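## Task

Remove the black key fob from the drawer of the small wooden box and set it directly on the bare table top, touching nothing else. Then close the drawer. The box must stay roughly in its current place and orientation, and the other item must remain inside the drawer.

## Robot and tools

ROBOT. There are two arms, left_arm and right_arm. Each base sits on a tilted plate, and both plates hang from one metal frame behind the arms. For clearance checks, a plate and its half of the frame count as part of that arm. Calibrated base poses: left_arm (+0.048, +0.320, +0.317) m, quat_wxyz (+0.957, -0.123, +0.264, +0.004); right_arm (+0.034, -0.209, +0.317) m, quat_wxyz (+0.957, +0.118, +0.266, +0.011). Joint ranges in rad, base to gripper: waist -2.618..3.054, shoulder 0..3.142, elbow 0..3.142 (straight at 2.901), wrist pitch -1.571..1.571, wrist yaw -1.571..1.571, wrist roll -2.094..2.094.

FRAME. All poses use one scene frame. Its origin is at table-top height, halfway between the two nominal bases. +x points out over the table, +z points up, and +y is toward left_arm. Arm names do not match image sides. In each gripper's own frame the fingers point along +z and close along y. end_effector_position is the spot between the finger pads, just under 1 cm behind the tips. Reported poses can be off by a few cm, more at long reach.

ROW FORMAT. Every commanded row has 16 numbers covering both arms, even if only one moves: left_arm x, y, z (metres), qw, qx, qy, qz (unit quaternion, w first), opening; then the same 8 for right_arm. Position and quaternion are an absolute target pose in the scene frame, not an offset. Opening runs from -1 (closed, 0 mm gap) to +1 (fully open, about 87 mm); 0.5 gives about 69 mm, 0 about 43 mm, -0.5 about 18 mm. To keep an arm still, repeat its last reported pose and its intended opening. To hold an orientation, resend the same quaternion rather than copying a drifted reading. Each step the commanded orientation is limited to 40 degrees from the measured one.

TOOLS.
execute_actions: actions is a list with at most one item. An empty list is a LOOK that returns the state with pictures. {"rows": [...], "steps": n} plays up to 15 rows, one per 1/30 s step, for up to 15 steps (default 15, minimum 5), repeating the last row. {"steps": n} alone waits up to 300 steps, counted from the previous result, so reply time is included. A row is refused if its target is over 0.6 m from the arm's last reported position along any gripper axis. Results are taken 5 steps before the action ends. cameras picks the images: a list of names, ["all"], or []. Pictures come with an ACT only if requested.
move: target is one 16-number row or a list of up to 15 rows, with no distance limit. The gripper follows a straight path. speed is the path top speed in m/s, from 0.002 to 2.9, default 0.25, and turns are capped at twice that in rad/s. It can be one value or one per target. blend (m) rounds corners between listed targets; 0 by default. Paths take at least 0.5 s and are cut off at 10 s. A changed opening on the first target is sent at the start; openings on later targets are sent on arrival, with a pause until things settle. blocking=false returns after about 0.5 s while the motion continues. The result ends with a "move:" line: done (within 10 mm and 2 degrees), off_target, moving, held or fault, plus limits=paced (pose clipped) or limits=held (steps withheld). done does not mean there was no contact. Paths do not avoid obstacles or the other arm. A faster move lags and strays more, and hits harder.
wait: seconds from 0 to 10. It returns early if a running move ends.
stop: brakes the current move. It needs room to brake, and the fingers keep moving.
zoom_image: camera (cam_high, cam_low, cam_left_wrist, cam_right_wrist) and region [x0, y0, x1, y1] in pixels, at most 504x504. Only cameras in the latest images can be zoomed.
finished_scene: scene is the current scene number.

RESULTS. For each arm a result shows end_effector_position, end_effector_quat_wxyz, grip_measured (same scale as opening), Joint positions (the gripper last, 0 closed to 1 open), Joint velocities ("within noise" means the arm is at rest), Joint torques (include gravity; numbers 1 to 3 wrap past ±28 N m) and Hand target, the pose currently being pursued. Time used shows elapsed time. To grip, command about 0.04 below the grip_measured value at first contact. Cameras are 672x504 each; calibration matrices are given for projecting points.

CAUTIONS. Do not drop the item or release it while it is moving. Avoid slams, fast contacts and pushing far past a contact. Never let the arms hit or squeeze each other, including one gripper closing on the other's fingers. Keep items and the box on the table. Route paths around an arm's own base, since passing near it can flip the shoulder posture. Small moves may fall short or go sideways, so check the pose and tilt after each one. Stretched arms, held loads or unreachable targets heat motors. A MOTOR HOT warning means ease off. An OVER-TEMPERATURE FAULT folds and disables that arm. Objects may get brief random nudges.

Each tool is called after ">>>" in YAML: its name, and indented under it one key for each argument.

## Session

>>> execute_actions:
  actions: []
  cameras: ["all"]

Scene clock: 0.00 s of 6000.00 s.
left_arm: end_effector_position=(+0.0997, +0.1270, +0.2928) grip_measured=+1.000 end_effector_quat_wxyz=(-0.035, +0.687, +0.534, -0.491) | right_arm: end_effector_position=(+0.4544, -0.2631, +0.1802) grip_measured=+1.000 end_effector_quat_wxyz=(+0.210, +0.029, +0.971, -0.113)
Joint positions: left_arm=[-0.98 1.553 0.577 -0.527 0.448 0.878 1] | right_arm=[0.037 1.58 0.906 0.109 0.457 -0.116 1]
Joint velocities: within noise
Joint torques (N m): no reading
Motor temperatures (°C): left_arm=[26 35 37 31 25 28 24] | right_arm=[25 31 31 31 29 29 29]
Heat: left arm: 37 °C; right arm: 31 °C.
Hand target: left_arm +0.1017, +0.1257, +0.2933; -0.031, +0.687, +0.534, -0.491 | right_arm +0.4616, -0.2645, +0.1866; +0.222, +0.034, +0.968, -0.113

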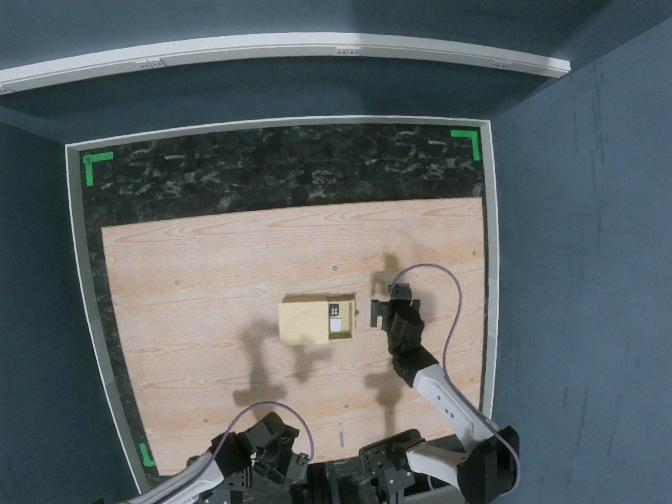

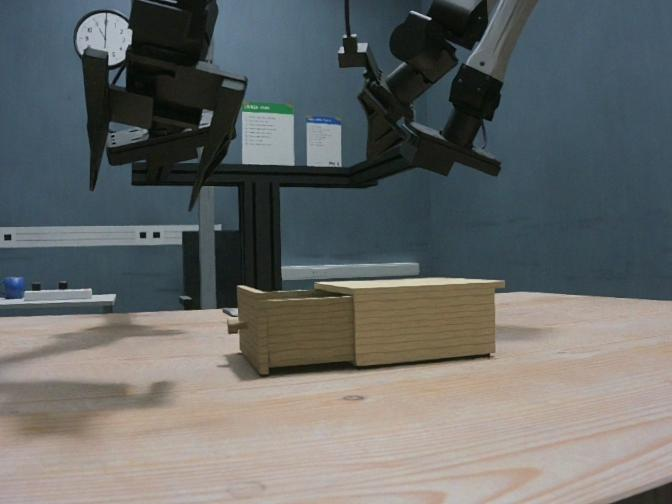

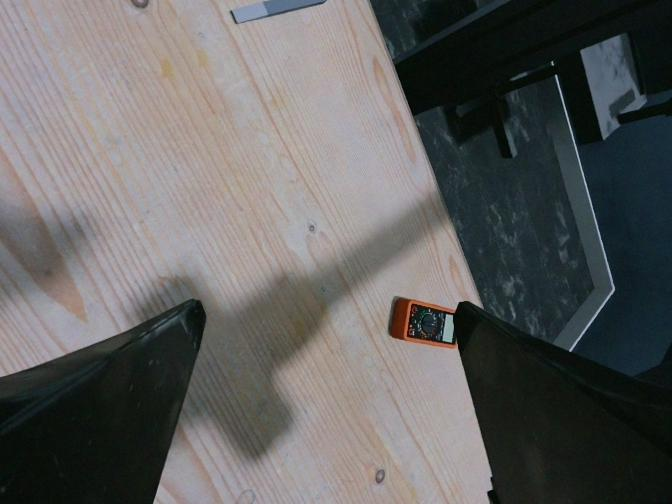

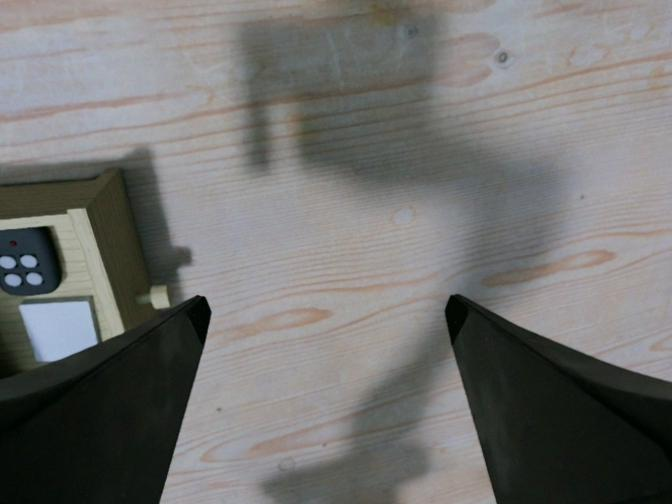

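>>> zoom_image:
  camera: "cam_high"
  region: [265, 270, 385, 360]

>>> zoom_image:
  camera: "cam_right_wrist"
  region: [0, 140, 260, 400]

>>> zoom_image:
  camera: "cam_low"
  region: [200, 250, 530, 400]

Scaled by 4.200 from the camera's 672x504 image, which has a finer 960x720 frame.

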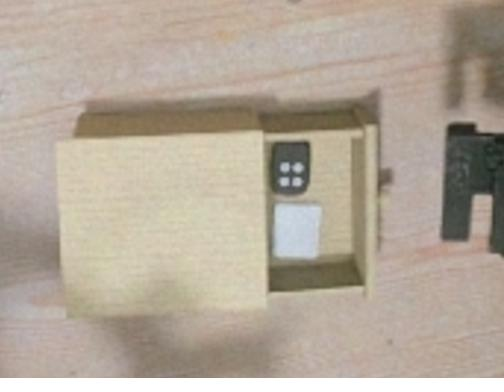

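Scaled by 1.938 from the camera's 672x504 image, which has a finer 960x720 frame.

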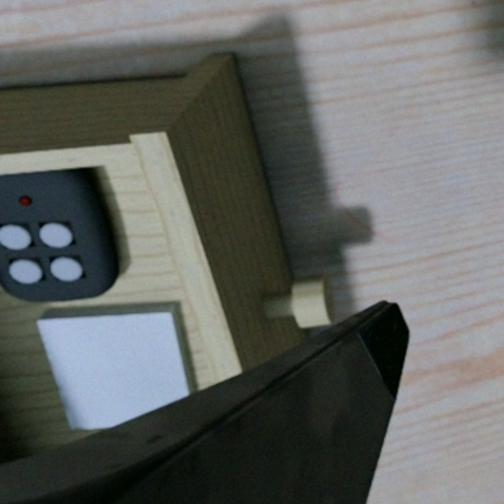

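Scaled by 1.527 from the camera's 672x504 image, which has a finer 960x720 frame.

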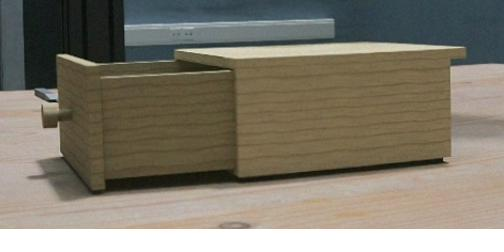

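>>> move:
  target: [0.0997, 0.127, 0.2928, -0.035, 0.687, 0.534, -0.491, 1, 0.457, -0.115, 0.165, 0.208, 0, 0.978, 0, 1]
  speed: 0.3

Scene clock: 4.43 s of 6000.00 s.
left_arm: end_effector_position=(+0.0997, +0.1270, +0.2928) grip_measured=+1.000 end_effector_quat_wxyz=(-0.035, +0.687, +0.534, -0.491) | right_arm: end_effector_position=(+0.4516, -0.1189, +0.1659) grip_measured=+1.000 end_effector_quat_wxyz=(+0.205, -0.007, +0.979, -0.002)
Joint positions: left_arm=[-0.98 1.553 0.577 -0.527 0.448 0.878 1] | right_arm=[0.329 1.754 0.982 0.102 0.464 0.058 1]
Joint velocities: within noise
Joint torques (N m): left_arm=[-3.23 -4.07 3.77 0.43 0.54 0.17] | right_arm=[4.42 -6.38 6.82 0.86 0.06 -0.01]
Motor temperatures (°C): left_arm=[26 36 38 31 25 28 24] | right_arm=[25 32 32 31 29 29 29]
Heat: left arm: 38 °C; right arm: 32 °C.
Hand target: left_arm +0.0997, +0.1270, +0.2927; -0.035, +0.687, +0.534, -0.491 | right_arm +0.4568, -0.1150, +0.1650; +0.208, +0.000, +0.978, +0.000
Off the commanded pose: left_arm 0.000 m, 0 deg | right_arm 0.007 m, 1 deg.
Kept back: nothing.
move: done
camera_calibration:
cam_right_wrist: T_world_to_cam=[[0.031822, -0.999403, 0.0134553, -0.137162], [-0.893288, -0.0223992, 0.448926, 0.34602], [-0.448356, -0.0263051, -0.893468, 0.484086], [0, 0, 0, 1]] pos_world=[0.530503, -0.116596, 0.279024]

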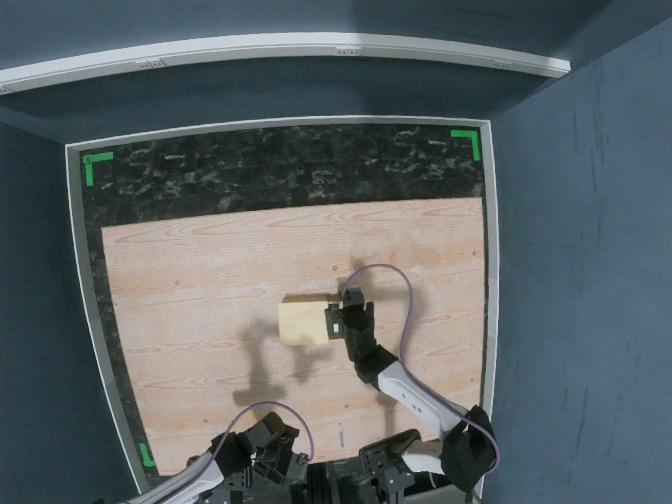

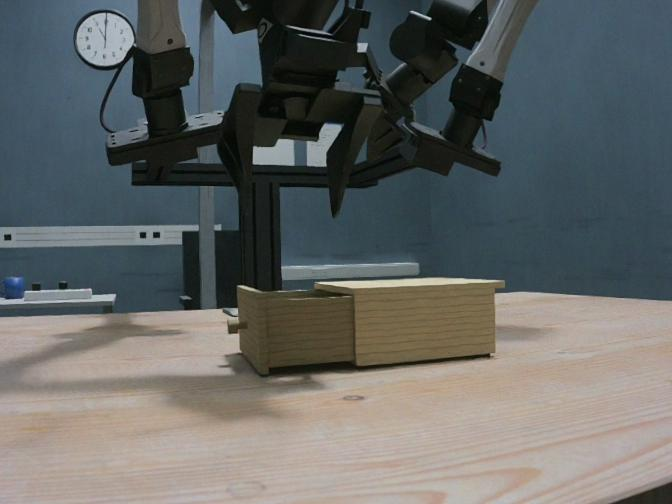

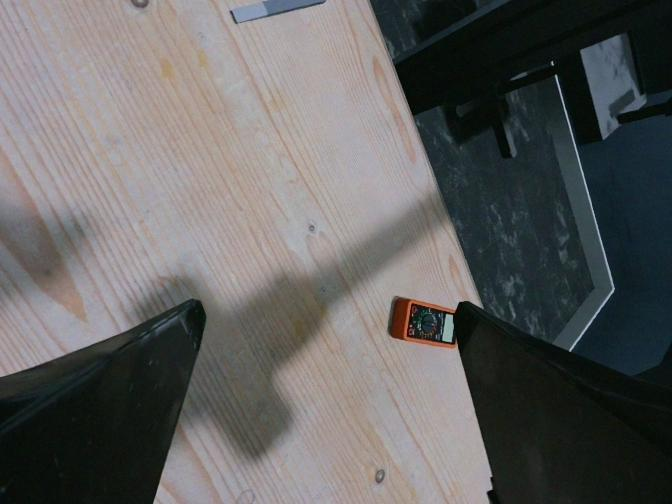

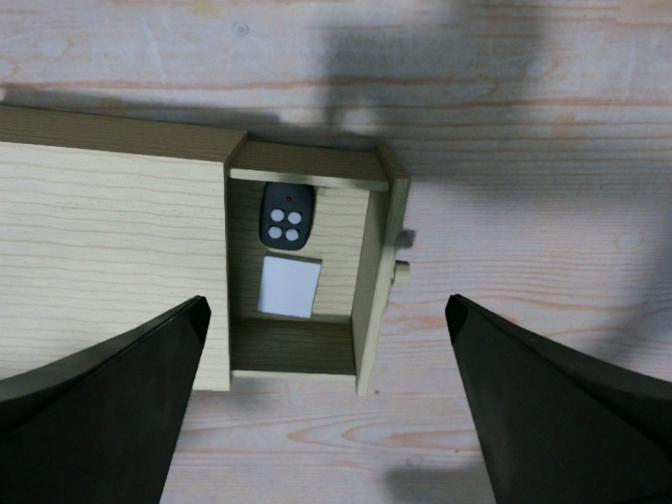

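>>> zoom_image:
  camera: "cam_right_wrist"
  region: [190, 110, 430, 410]

Scaled by 1.680 from the camera's 672x504 image, which has a finer 960x720 frame.

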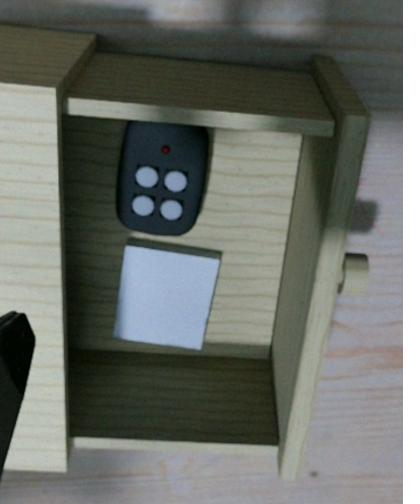

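>>> zoom_image:
  camera: "cam_low"
  region: [200, 60, 420, 230]

>>> zoom_image:
  camera: "cam_right_wrist"
  region: [0, 200, 504, 504]

Scaled by 2.291 from the camera's 672x504 image, which has a finer 960x720 frame.

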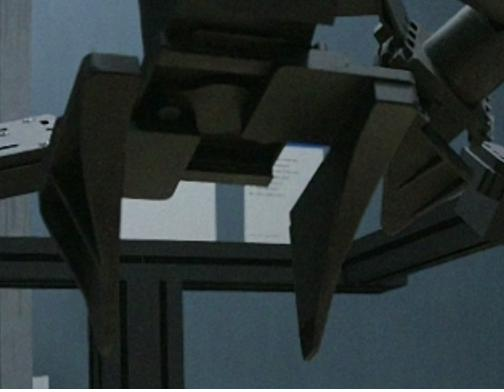

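Scaled by 1.000.

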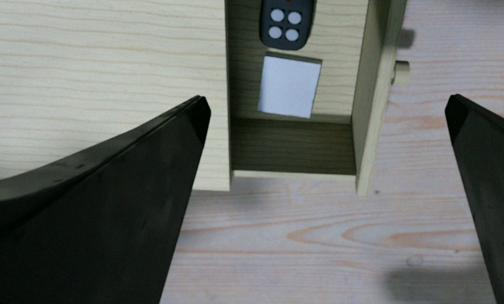

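>>> zoom_image:
  camera: "cam_high"
  region: [300, 270, 400, 360]

>>> zoom_image:
  camera: "cam_right_wrist"
  region: [400, 240, 672, 504]

Scaled by 5.040 from the camera's 672x504 image, which has a finer 960x720 frame.

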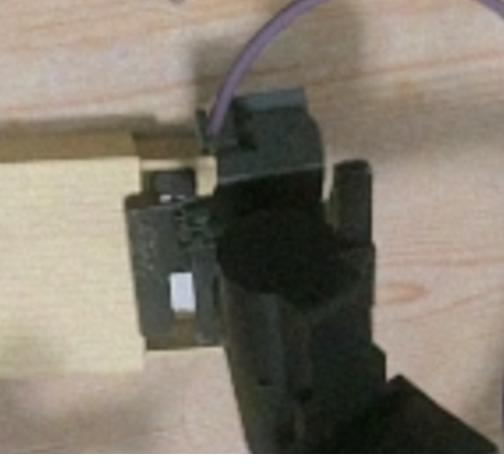

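Scaled by 1.853 from the camera's 672x504 image, which has a finer 960x720 frame.

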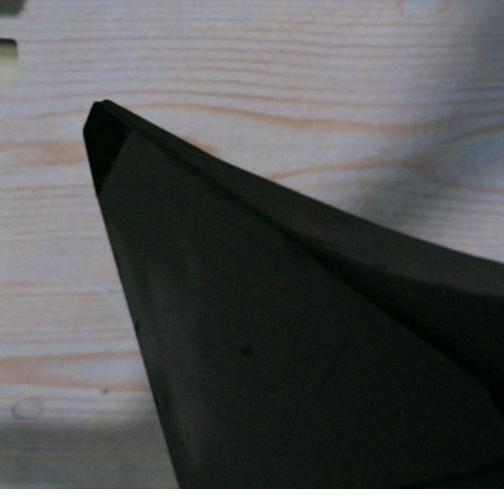

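>>> move:
  target:
    - [0.0997, 0.127, 0.2928, -0.035, 0.687, 0.534, -0.491, 1, 0.428, -0.148, 0.10, 0.2079, 0.0298, 0.9775, -0.0063, 0]
    - [0.0997, 0.127, 0.2928, -0.035, 0.687, 0.534, -0.491, 1, 0.428, -0.148, 0.042, 0.2079, 0.0298, 0.9775, -0.0063, 0]
  speed: [0.3, 0.15]
  blend: [0.01, 0]
  cameras: ["cam_low", "cam_right_wrist"]

Scene clock: 14.17 s of 6000.00 s.
left_arm: end_effector_position=(+0.0997, +0.1270, +0.2928) grip_measured=+1.000 end_effector_quat_wxyz=(-0.035, +0.687, +0.534, -0.491) | right_arm: end_effector_position=(+0.4231, -0.1463, +0.0464) grip_measured=+0.000 end_effector_quat_wxyz=(+0.200, +0.028, +0.979, -0.007)
Joint positions: left_arm=[-0.98 1.553 0.577 -0.527 0.448 0.878 1] | right_arm=[0.157 2.113 0.934 0.542 0.351 0.014 0.5]
Joint velocities: within noise
Joint torques (N m): left_arm=[-3.21 -4.08 3.78 0.42 0.54 0.18] | right_arm=[2.84 -6.63 3.3 1.12 -0.07 -0.23]
Motor temperatures (°C): left_arm=[26 36 38 31 25 28 24] | right_arm=[26 32 32 32 28 29 29]
Heat: left arm: 38 °C; right arm: 32 °C.
Hand target: left_arm +0.0997, +0.1270, +0.2927; -0.035, +0.687, +0.534, -0.491 | right_arm +0.4278, -0.1480, +0.0422; +0.208, +0.030, +0.978, -0.006
Off the commanded pose: left_arm 0.000 m, 0 deg | right_arm 0.007 m, 1 deg.
Kept back: nothing.
move: done
camera_calibration:
cam_right_wrist: T_world_to_cam=[[-0.0379933, -0.999234, 0.00941768, -0.132325], [-0.888445, 0.0380918, 0.4574, 0.379963], [-0.457408, 0.00901105, -0.889211, 0.372588], [0, 0, 0, 1]] pos_world=[0.502974, -0.150055, 0.15876]
Images, in order (width x height): cam_low 672x504, cam_right_wrist 672x504.

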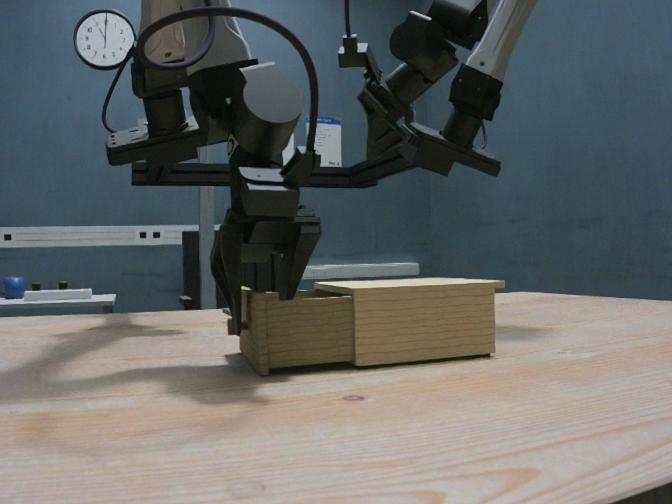

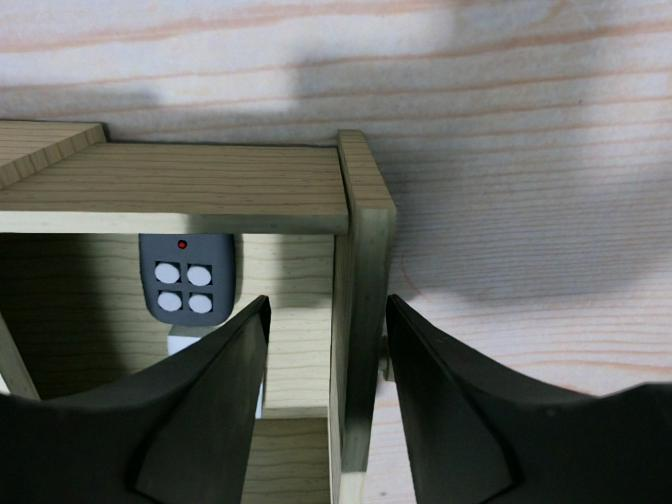

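>>> move:
  target: [0.0997, 0.127, 0.2928, -0.035, 0.687, 0.534, -0.491, 1, 0.425, -0.199, 0.042, 0.2079, 0.0298, 0.9775, -0.0063, 0]
  speed: 0.06
  cameras: ["cam_low", "cam_right_wrist", "cam_high"]

Scene clock: 15.57 s of 6000.00 s.
left_arm: end_effector_position=(+0.0997, +0.1270, +0.2928) grip_measured=+1.000 end_effector_quat_wxyz=(-0.035, +0.687, +0.534, -0.491) | right_arm: end_effector_position=(+0.4171, -0.1774, +0.0337) grip_measured=+0.000 end_effector_quat_wxyz=(+0.196, +0.027, +0.980, +0.023)
Joint positions: left_arm=[-0.98 1.553 0.577 -0.527 0.448 0.878 1] | right_arm=[0.037 2.113 0.905 0.58 0.195 -0.046 0.5]
Joint velocities: within noise
Joint torques (N m): left_arm=[-3.23 -4.08 3.73 0.42 0.53 0.18] | right_arm=[0.8 -10.63 0.83 0.87 0.36 -0.4]
Motor temperatures (°C): left_arm=[26 36 38 31 25 28 24] | right_arm=[26 33 32 32 28 29 29]
Heat: left arm: 38 °C; right arm: 33 °C.
Hand target: left_arm +0.0997, +0.1270, +0.2927; -0.035, +0.687, +0.534, -0.491 | right_arm +0.4246, -0.1986, +0.0415; +0.207, +0.030, +0.978, -0.006
Off the commanded pose: left_arm 0.000 m, 0 deg | right_arm 0.024 m, 4 deg.
Kept back: nothing.
move: off_target (right_arm)
camera_calibration:
cam_right_wrist: T_world_to_cam=[[-0.0248032, -0.998482, -0.0491808, -0.166852], [-0.885689, -0.000866926, 0.464278, 0.373361], [-0.463616, 0.0550745, -0.884323, 0.369464], [0, 0, 0, 1]] pos_world=[0.497833, -0.186623, 0.145176]
Images, in order (width x height): cam_high 672x504, cam_low 672x504, cam_right_wrist 672x504.

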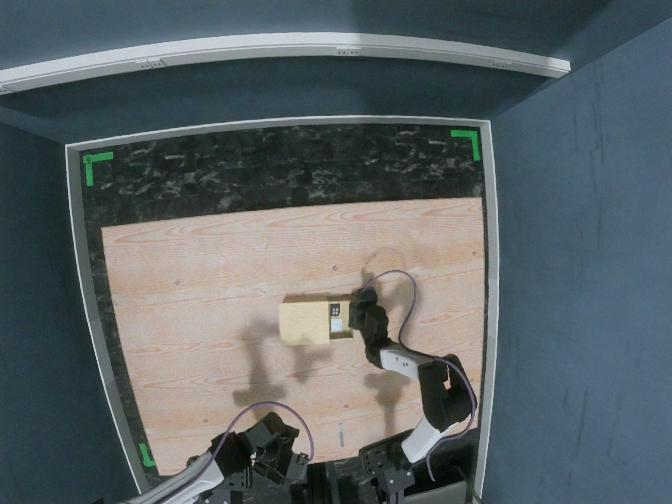

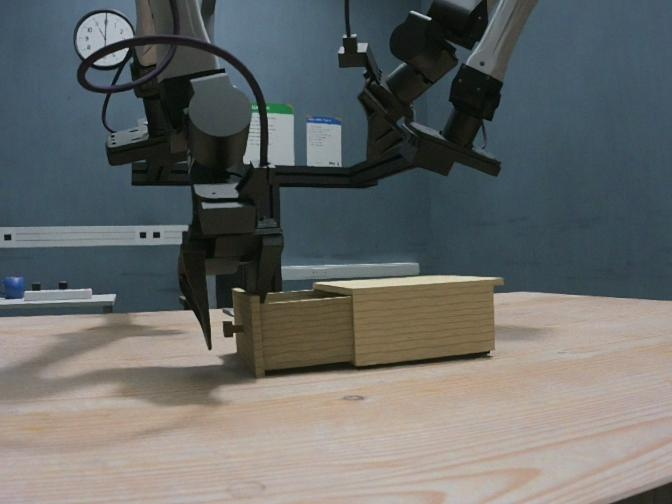

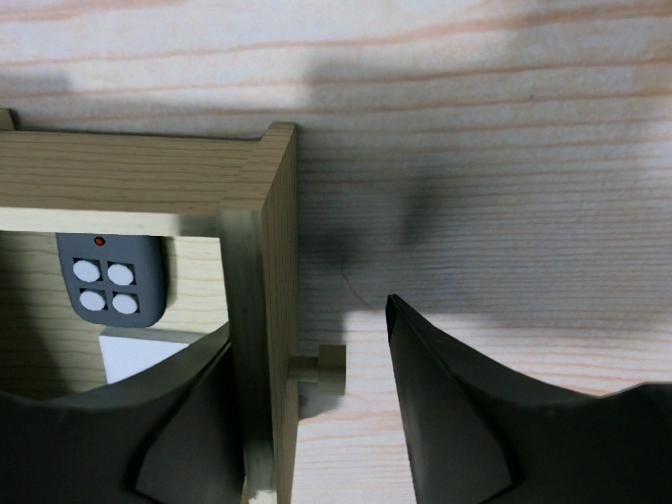

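>>> zoom_image:
  camera: "cam_high"
  region: [265, 270, 385, 360]

>>> zoom_image:
  camera: "cam_low"
  region: [170, 200, 530, 400]

Scaled by 4.200 from the camera's 672x504 image, which has a finer 960x720 frame.

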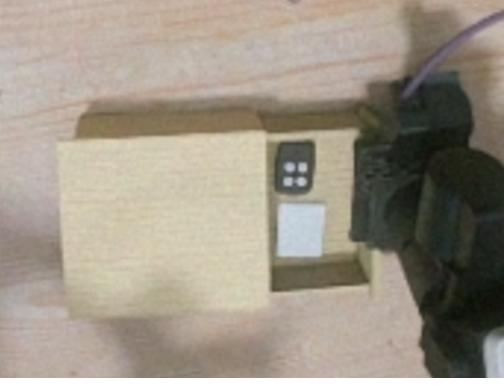

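Scaled by 1.400 from the camera's 672x504 image, which has a finer 960x720 frame.

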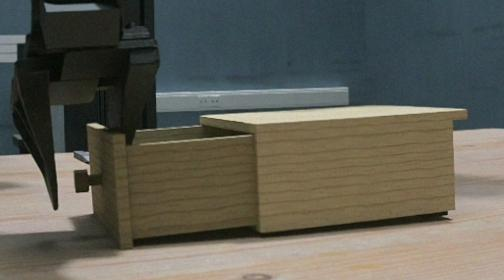

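>>> zoom_image:
  camera: "cam_low"
  region: [340, 50, 510, 190]

>>> zoom_image:
  camera: "cam_high"
  region: [210, 395, 330, 504]

>>> zoom_image:
  camera: "cam_right_wrist"
  region: [0, 200, 504, 504]

>>> zoom_image:
  camera: "cam_low"
  region: [150, 180, 310, 390]

Scaled by 2.965 from the camera's 672x504 image, which has a finer 960x720 frame.

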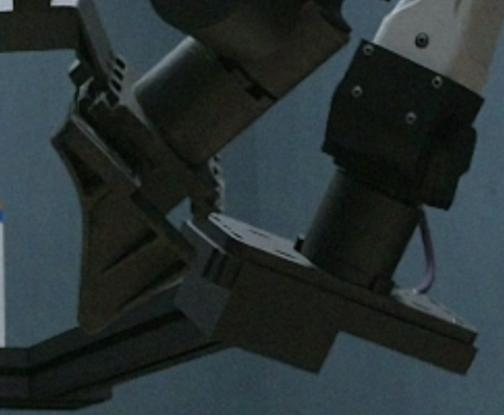

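Scaled by 4.200 from the camera's 672x504 image, which has a finer 960x720 frame.

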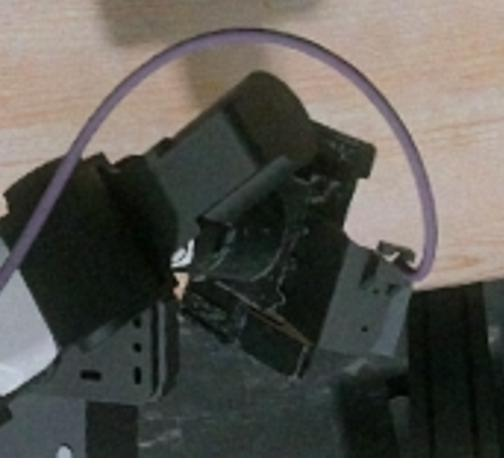

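Scaled by 1.000.

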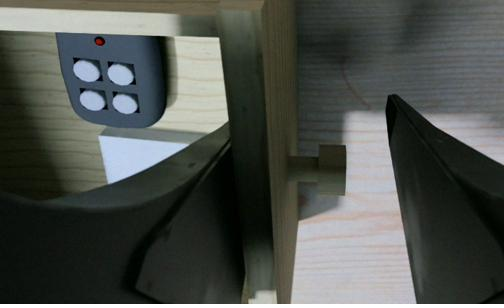

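Scaled by 2.400 from the camera's 672x504 image, which has a finer 960x720 frame.

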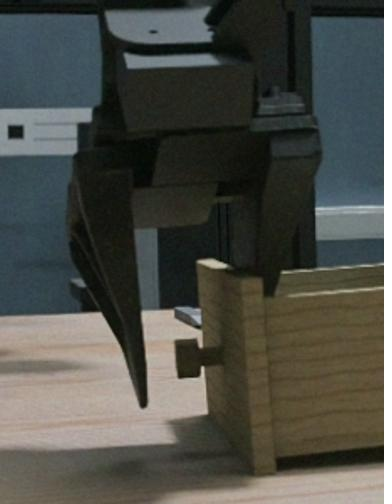

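>>> move:
  target:
    - [0.0997, 0.127, 0.2928, -0.035, 0.687, 0.534, -0.491, 1, 0.421, -0.170, 0.055, 0.2079, 0.0298, 0.9775, -0.0063, 0]
    - [0.0997, 0.127, 0.2928, -0.035, 0.687, 0.534, -0.491, 1, 0.43, -0.155, 0.115, 0.2079, 0.0298, 0.9775, -0.0063, 0]
    - [0.0997, 0.127, 0.2928, -0.035, 0.687, 0.534, -0.491, 1, 0.432, -0.103, 0.118, 0.2079, 0.0298, 0.9775, -0.0063, -1]
  speed: [0.1, 0.25, 0.25]
  blend: [0.005, 0.02, 0]
  cameras: ["cam_low", "cam_right_wrist", "cam_high"]

>>> zoom_image:
  camera: "cam_right_wrist"
  region: [100, 70, 504, 370]

>>> zoom_image:
  camera: "cam_low"
  region: [170, 200, 530, 400]

Scene clock: 22.03 s of 6000.00 s.
left_arm: end_effector_position=(+0.0997, +0.1270, +0.2928) grip_measured=+1.000 end_effector_quat_wxyz=(-0.035, +0.687, +0.534, -0.491) | right_arm: end_effector_position=(+0.4292, -0.1030, +0.1212) grip_measured=-0.973 end_effector_quat_wxyz=(+0.208, +0.023, +0.978, -0.001)
Joint positions: left_arm=[-0.98 1.553 0.577 -0.527 0.448 0.878 1] | right_arm=[0.335 1.898 0.911 0.321 0.479 0.118 0.013]
Joint velocities: within noise
Joint torques (N m): left_arm=[-3.22 -4.07 3.75 0.43 0.54 0.17] | right_arm=[4.29 -6.35 5.34 0.85 0.14 -0.04]
Motor temperatures (°C): left_arm=[26 37 38 31 25 28 24] | right_arm=[26 34 32 32 28 29 29]
Heat: left arm: 38 °C; right arm: 34 °C.
Hand target: left_arm +0.0997, +0.1270, +0.2927; -0.035, +0.687, +0.534, -0.491 | right_arm +0.4320, -0.1030, +0.1181; +0.208, +0.030, +0.978, -0.006
Off the commanded pose: left_arm 0.000 m, 0 deg | right_arm 0.004 m, 1 deg.
Kept back: nothing.
move: done
camera_calibration:
cam_right_wrist: T_world_to_cam=[[-0.0257958, -0.999667, -0.00102966, -0.0935027], [-0.89613, 0.0226676, 0.443213, 0.352867], [-0.443042, 0.0123558, -0.896416, 0.436533], [0, 0, 0, 1]] pos_world=[0.507205, -0.106864, 0.234824]
Images, in order (width x height): cam_high 672x504, cam_low 672x504, cam_right_wrist 672x504.

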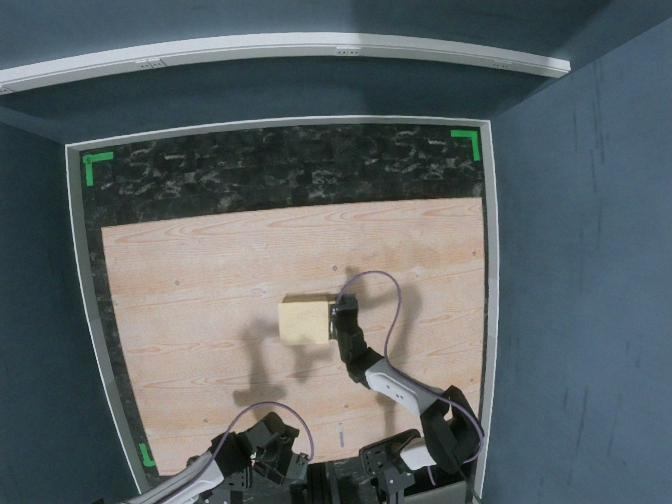

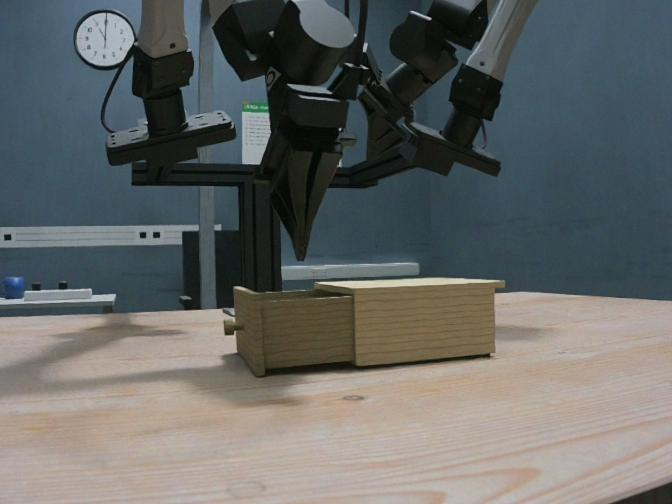

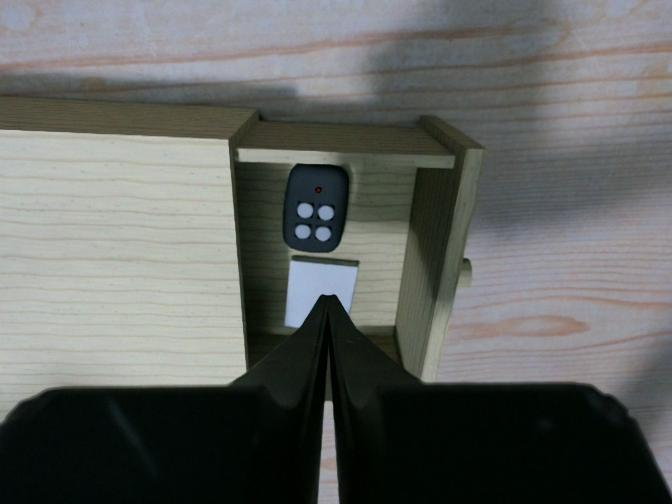

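Scaled by 1.248 from the camera's 672x504 image, which has a finer 960x720 frame.

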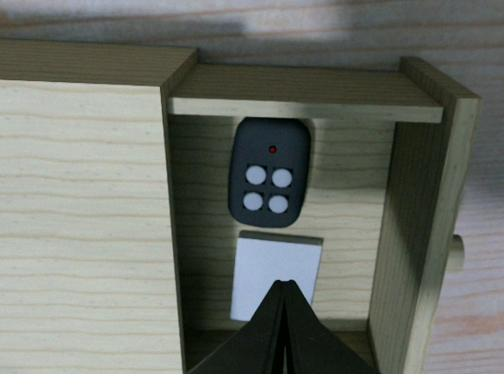

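Scaled by 1.400 from the camera's 672x504 image, which has a finer 960x720 frame.

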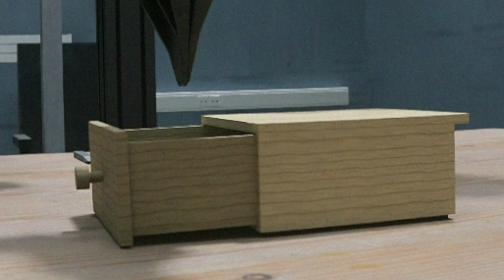

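>>> zoom_image:
  camera: "cam_low"
  region: [220, 60, 380, 300]

>>> zoom_image:
  camera: "cam_right_wrist"
  region: [230, 120, 350, 260]

Scaled by 2.100 from the camera's 672x504 image, which has a finer 960x720 frame.

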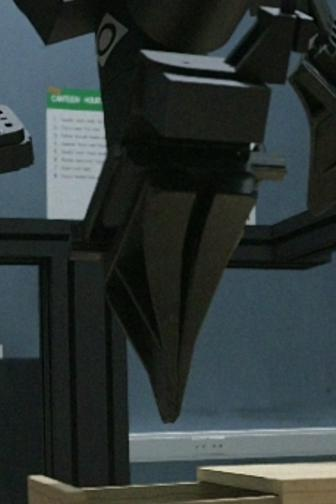

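Scaled by 3.600 from the camera's 672x504 image, which has a finer 960x720 frame.

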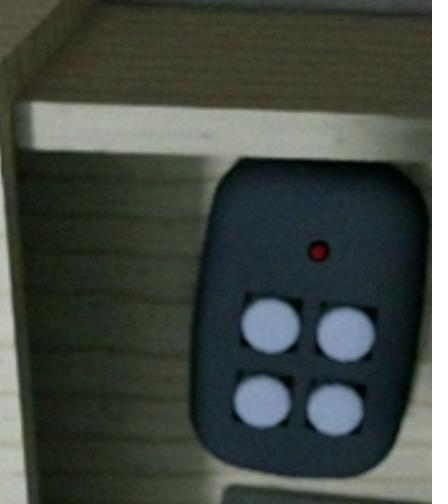

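>>> move:
  target: [0.0997, 0.127, 0.2928, -0.035, 0.687, 0.534, -0.491, 1, 0.433, -0.1004, 0.063, 0.2120, 0.0775, 0.9714, 0.0725, 0]
  speed: 0.15
  cameras: ["cam_low", "cam_right_wrist"]

>>> zoom_image:
  camera: "cam_right_wrist"
  region: [120, 150, 504, 420]

>>> zoom_image:
  camera: "cam_low"
  region: [200, 120, 420, 390]

Scene clock: 27.47 s of 6000.00 s.
left_arm: end_effector_position=(+0.0997, +0.1270, +0.2928) grip_measured=+1.000 end_effector_quat_wxyz=(-0.035, +0.687, +0.534, -0.491) | right_arm: end_effector_position=(+0.4251, -0.1007, +0.0667) grip_measured=+0.000 end_effector_quat_wxyz=(+0.203, +0.067, +0.975, +0.068)
Joint positions: left_arm=[-0.98 1.553 0.577 -0.527 0.448 0.878 1] | right_arm=[0.22 2.068 0.921 0.512 0.27 0.157 0.5]
Joint velocities: within noise
Joint torques (N m): left_arm=[-3.19 -4.1 3.78 0.44 0.53 0.19] | right_arm=[3.36 -6.32 4.14 1.09 -0.14 -0.08]
Motor temperatures (°C): left_arm=[27 37 39 30 25 28 24] | right_arm=[26 34 32 32 28 29 29]
Heat: left arm: 39 °C; right arm: 34 °C.
Hand target: left_arm +0.0997, +0.1270, +0.2927; -0.035, +0.687, +0.534, -0.491 | right_arm +0.4328, -0.1006, +0.0633; +0.212, +0.077, +0.972, +0.072
Off the commanded pose: left_arm 0.000 m, 0 deg | right_arm 0.009 m, 2 deg.
Kept back: nothing.
move: done
camera_calibration:
cam_right_wrist: T_world_to_cam=[[-0.0838271, -0.98448, -0.154183, -0.0550286], [-0.892491, 0.0053567, 0.451033, 0.369523], [-0.443207, 0.175415, -0.879089, 0.40119], [0, 0, 0, 1]] pos_world=[0.502994, -0.126529, 0.17753]
Images, in order (width x height): cam_low 672x504, cam_right_wrist 672x504.

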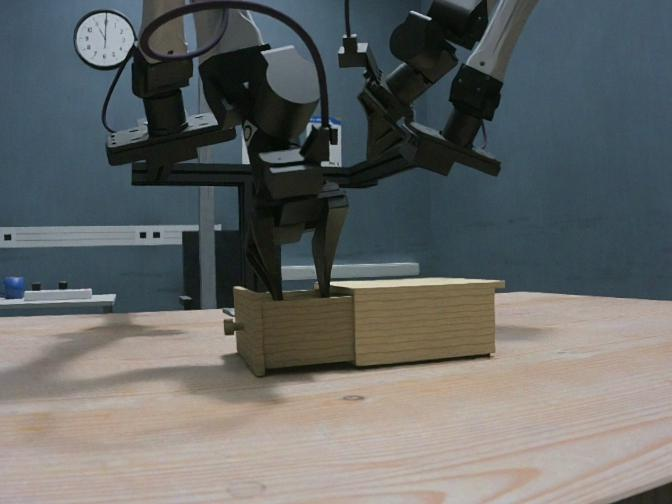

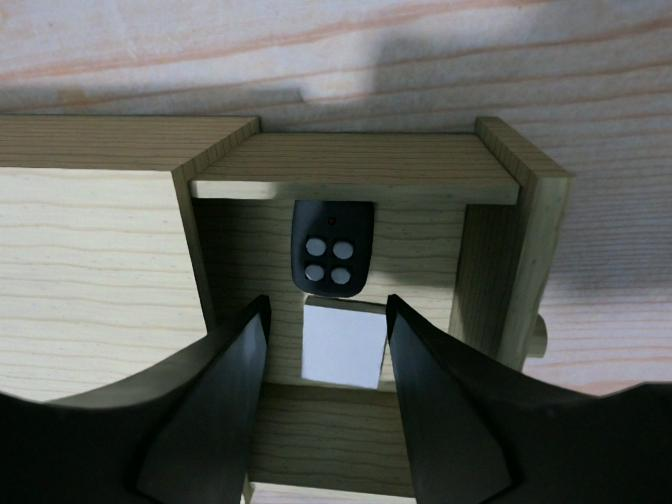

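Scaled by 1.312 from the camera's 672x504 image, which has a finer 960x720 frame.

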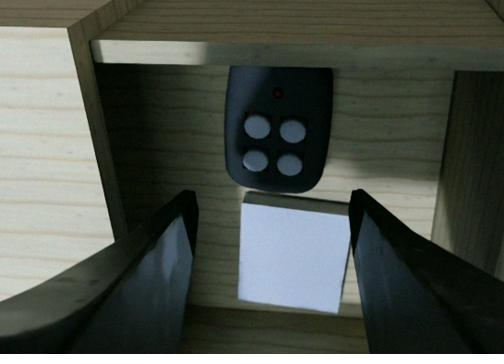

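Scaled by 1.867 from the camera's 672x504 image, which has a finer 960x720 frame.

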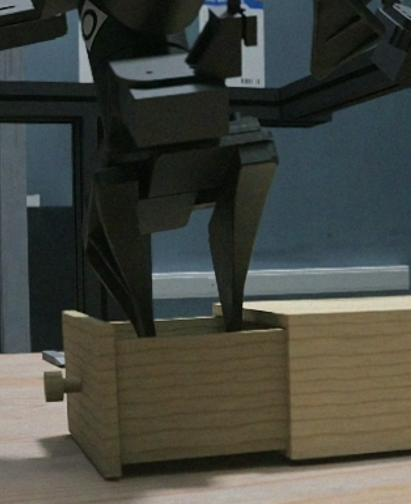

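>>> move:
  target: [0.0997, 0.127, 0.2928, -0.035, 0.687, 0.534, -0.491, 1, 0.435, -0.0925, 0.0185, 0.2120, 0.0775, 0.9714, 0.0725, 0]
  speed: 0.08
  cameras: ["cam_low", "cam_right_wrist"]

>>> zoom_image:
  camera: "cam_right_wrist"
  region: [120, 150, 504, 420]

Scene clock: 30.50 s of 6000.00 s.
left_arm: end_effector_position=(+0.0997, +0.1270, +0.2928) grip_measured=+1.000 end_effector_quat_wxyz=(-0.035, +0.687, +0.534, -0.491) | right_arm: end_effector_position=(+0.4275, -0.1014, +0.0303) grip_measured=-0.003 end_effector_quat_wxyz=(+0.199, +0.074, +0.975, +0.059)
Joint positions: left_arm=[-0.98 1.553 0.577 -0.527 0.448 0.878 1] | right_arm=[0.193 2.208 1.005 0.564 0.269 0.153 0.499]
Joint velocities: within noise
Joint torques (N m): left_arm=[-3.26 -4.1 3.73 0.43 0.53 0.18] | right_arm=[4.19 -3.95 5.42 1.37 -0.28 -0.12]
Motor temperatures (°C): left_arm=[27 37 39 30 25 28 24] | right_arm=[26 34 32 32 28 29 29]
Heat: left arm: 39 °C; right arm: 34 °C.
Hand target: left_arm +0.0997, +0.1270, +0.2927; -0.035, +0.687, +0.534, -0.491 | right_arm +0.4342, -0.0930, +0.0198; +0.212, +0.077, +0.972, +0.072
Off the commanded pose: left_arm 0.000 m, 0 deg | right_arm 0.017 m, 2 deg.
Kept back: nothing.
move: off_target (right_arm)
camera_calibration:
cam_right_wrist: T_world_to_cam=[[-0.101408, -0.985117, -0.138783, -0.0540881], [-0.888114, 0.0267805, 0.458843, 0.388215], [-0.448297, 0.169785, -0.877612, 0.371875], [0, 0, 0, 1]] pos_world=[0.506004, -0.126819, 0.140726]
Images, in order (width x height): cam_low 672x504, cam_right_wrist 672x504.

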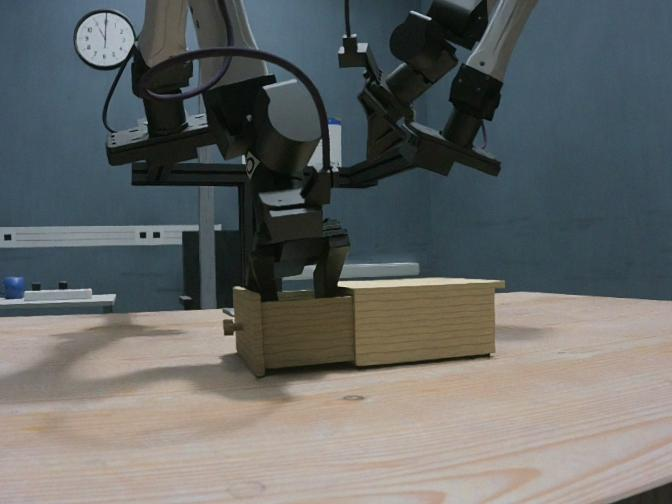

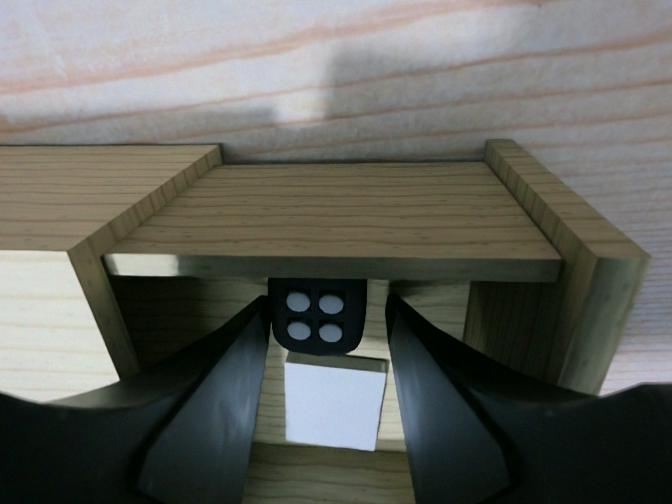

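Scaled by 1.312 from the camera's 672x504 image, which has a finer 960x720 frame.

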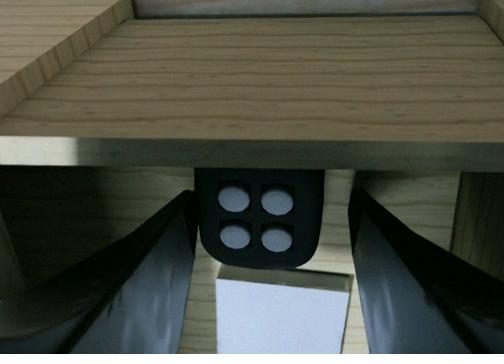

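>>> move:
  target: [0.0997, 0.127, 0.2928, -0.035, 0.687, 0.534, -0.491, 1, 0.434, -0.114, 0.0195, 0.2120, 0.0775, 0.9714, 0.0725, 0]
  speed: 0.06
  cameras: ["cam_low", "cam_right_wrist"]

>>> zoom_image:
  camera: "cam_right_wrist"
  region: [120, 150, 504, 420]

Scene clock: 31.73 s of 6000.00 s.
left_arm: end_effector_position=(+0.0997, +0.1270, +0.2928) grip_measured=+1.000 end_effector_quat_wxyz=(-0.035, +0.687, +0.534, -0.491) | right_arm: end_effector_position=(+0.4276, -0.1031, +0.0288) grip_measured=-0.003 end_effector_quat_wxyz=(+0.198, +0.073, +0.975, +0.071)
Joint positions: left_arm=[-0.98 1.553 0.577 -0.527 0.448 0.878 1] | right_arm=[0.176 2.208 1.002 0.57 0.231 0.145 0.499]
Joint velocities: within noise
Joint torques (N m): left_arm=[-3.21 -4.07 3.75 0.43 0.54 0.18] | right_arm=[0.66 -6.13 2.71 1.39 -0.3 -0.4]
Motor temperatures (°C): left_arm=[27 37 39 30 25 28 24] | right_arm=[26 34 32 32 28 29 29]
Heat: left arm: 39 °C; right arm: 34 °C.
Hand target: left_arm +0.0997, +0.1270, +0.2927; -0.035, +0.687, +0.534, -0.491 | right_arm +0.4337, -0.1143, +0.0204; +0.212, +0.077, +0.972, +0.072
Off the commanded pose: left_arm 0.000 m, 0 deg | right_arm 0.016 m, 2 deg.
Kept back: nothing.
move: off_target (right_arm)
camera_calibration:
cam_right_wrist: T_world_to_cam=[[-0.0947569, -0.982225, -0.162036, -0.0578016], [-0.888535, 0.0100475, 0.458699, 0.387424], [-0.448917, 0.18744, -0.873693, 0.372961], [0, 0, 0, 1]] pos_world=[0.506192, -0.130575, 0.138776]
Images, in order (width x height): cam_low 672x504, cam_right_wrist 672x504.

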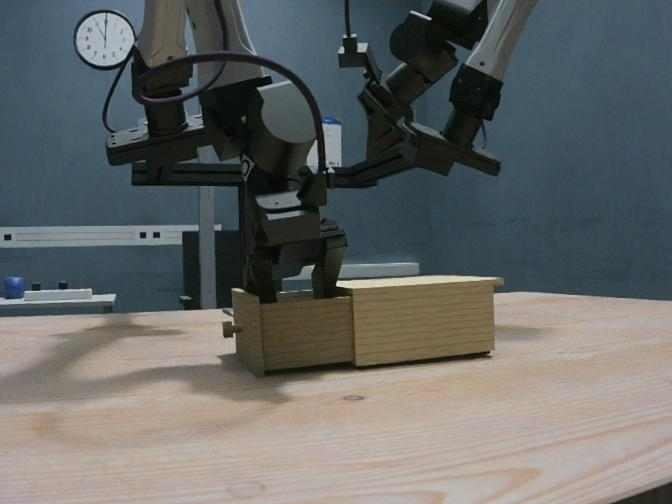

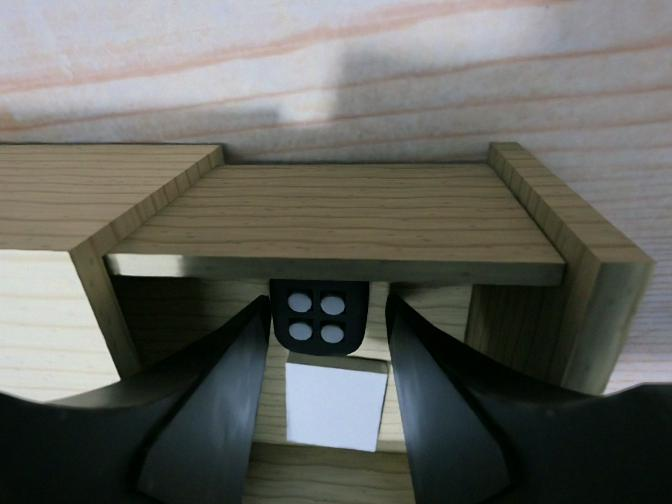

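Scaled by 1.312 from the camera's 672x504 image, which has a finer 960x720 frame.

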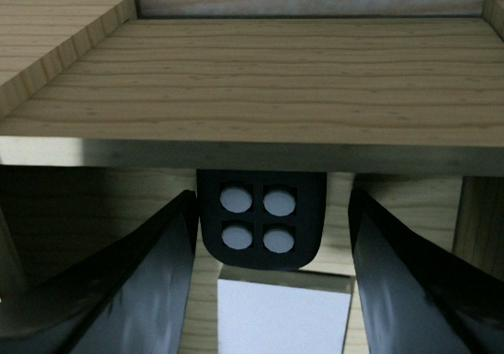

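>>> move:
  target:
    - [0.0997, 0.127, 0.2928, -0.035, 0.687, 0.534, -0.491, 1, 0.431, -0.103, 0.055, 0.2120, 0.0775, 0.9714, 0.0725, 0]
    - [0.0997, 0.127, 0.2928, -0.035, 0.687, 0.534, -0.491, 1, 0.434, -0.095, 0.048, 0.2096, 0.0669, 0.9751, 0.0213, -1]
  speed: [0.12, 0.2]
  blend: [0.01, 0]
  cameras: ["cam_low", "cam_right_wrist"]

>>> zoom_image:
  camera: "cam_right_wrist"
  region: [120, 150, 504, 420]

Scene clock: 35.43 s of 6000.00 s.
left_arm: end_effector_position=(+0.0997, +0.1270, +0.2928) grip_measured=+1.000 end_effector_quat_wxyz=(-0.035, +0.687, +0.534, -0.491) | right_arm: end_effector_position=(+0.4247, -0.0982, +0.0435) grip_measured=-0.973 end_effector_quat_wxyz=(+0.198, +0.062, +0.978, +0.019)
Joint positions: left_arm=[-0.98 1.553 0.577 -0.527 0.448 0.878 1] | right_arm=[0.25 2.176 0.999 0.516 0.387 0.152 0.014]
Joint velocities: within noise
Joint torques (N m): left_arm=[-3.22 -4.07 3.77 0.42 0.53 0.18] | right_arm=[5.19 -8.49 3.59 0.9 0.06 -0.06]
Motor temperatures (°C): left_arm=[27 37 39 30 25 28 24] | right_arm=[26 34 32 32 28 29 29]
Heat: left arm: 39 °C; right arm: 34 °C.
Hand target: left_arm +0.0997, +0.1270, +0.2927; -0.035, +0.687, +0.534, -0.491 | right_arm +0.4338, -0.0950, +0.0481; +0.209, +0.067, +0.975, +0.021
Off the commanded pose: left_arm 0.000 m, 0 deg | right_arm 0.011 m, 1 deg.
Kept back: nothing.
move: off_target (right_arm); target 2's new opening was sent with right_arm's hand 0.015 m and 2 deg from that target
camera_calibration:
cam_right_wrist: T_world_to_cam=[[-0.0930746, -0.994087, -0.0559266, -0.0574133], [-0.885158, 0.0568953, 0.461799, 0.381119], [-0.455887, 0.0924857, -0.88522, 0.377635], [0, 0, 0, 1]] pos_world=[0.504165, -0.113684, 0.155079]
Images, in order (width x height): cam_low 672x504, cam_right_wrist 672x504.

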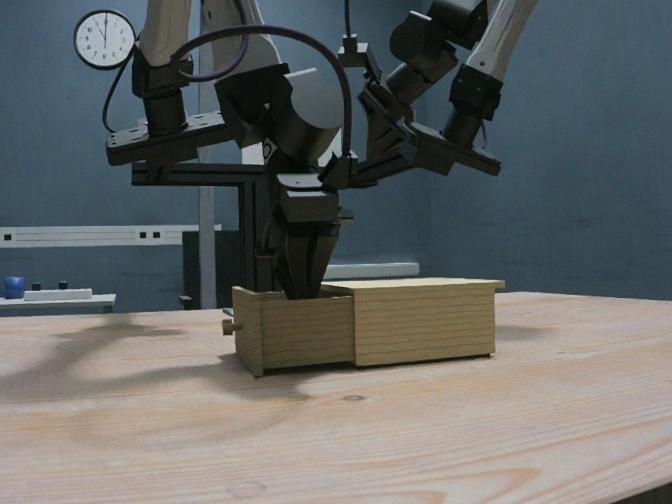

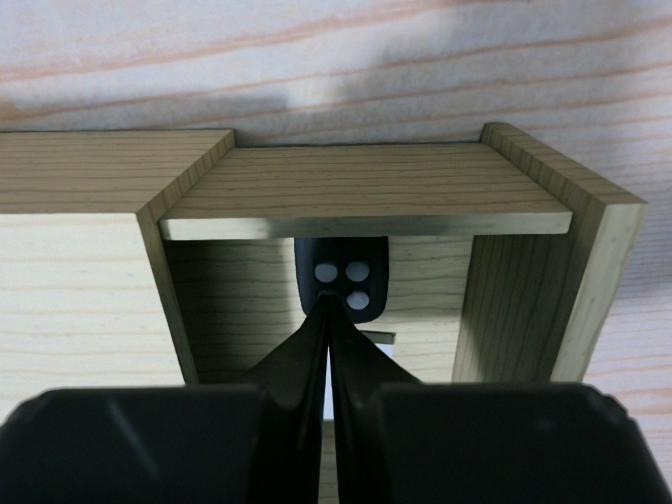

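Scaled by 1.312 from the camera's 672x504 image, which has a finer 960x720 frame.

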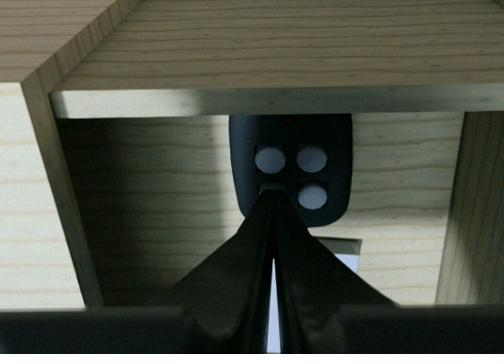

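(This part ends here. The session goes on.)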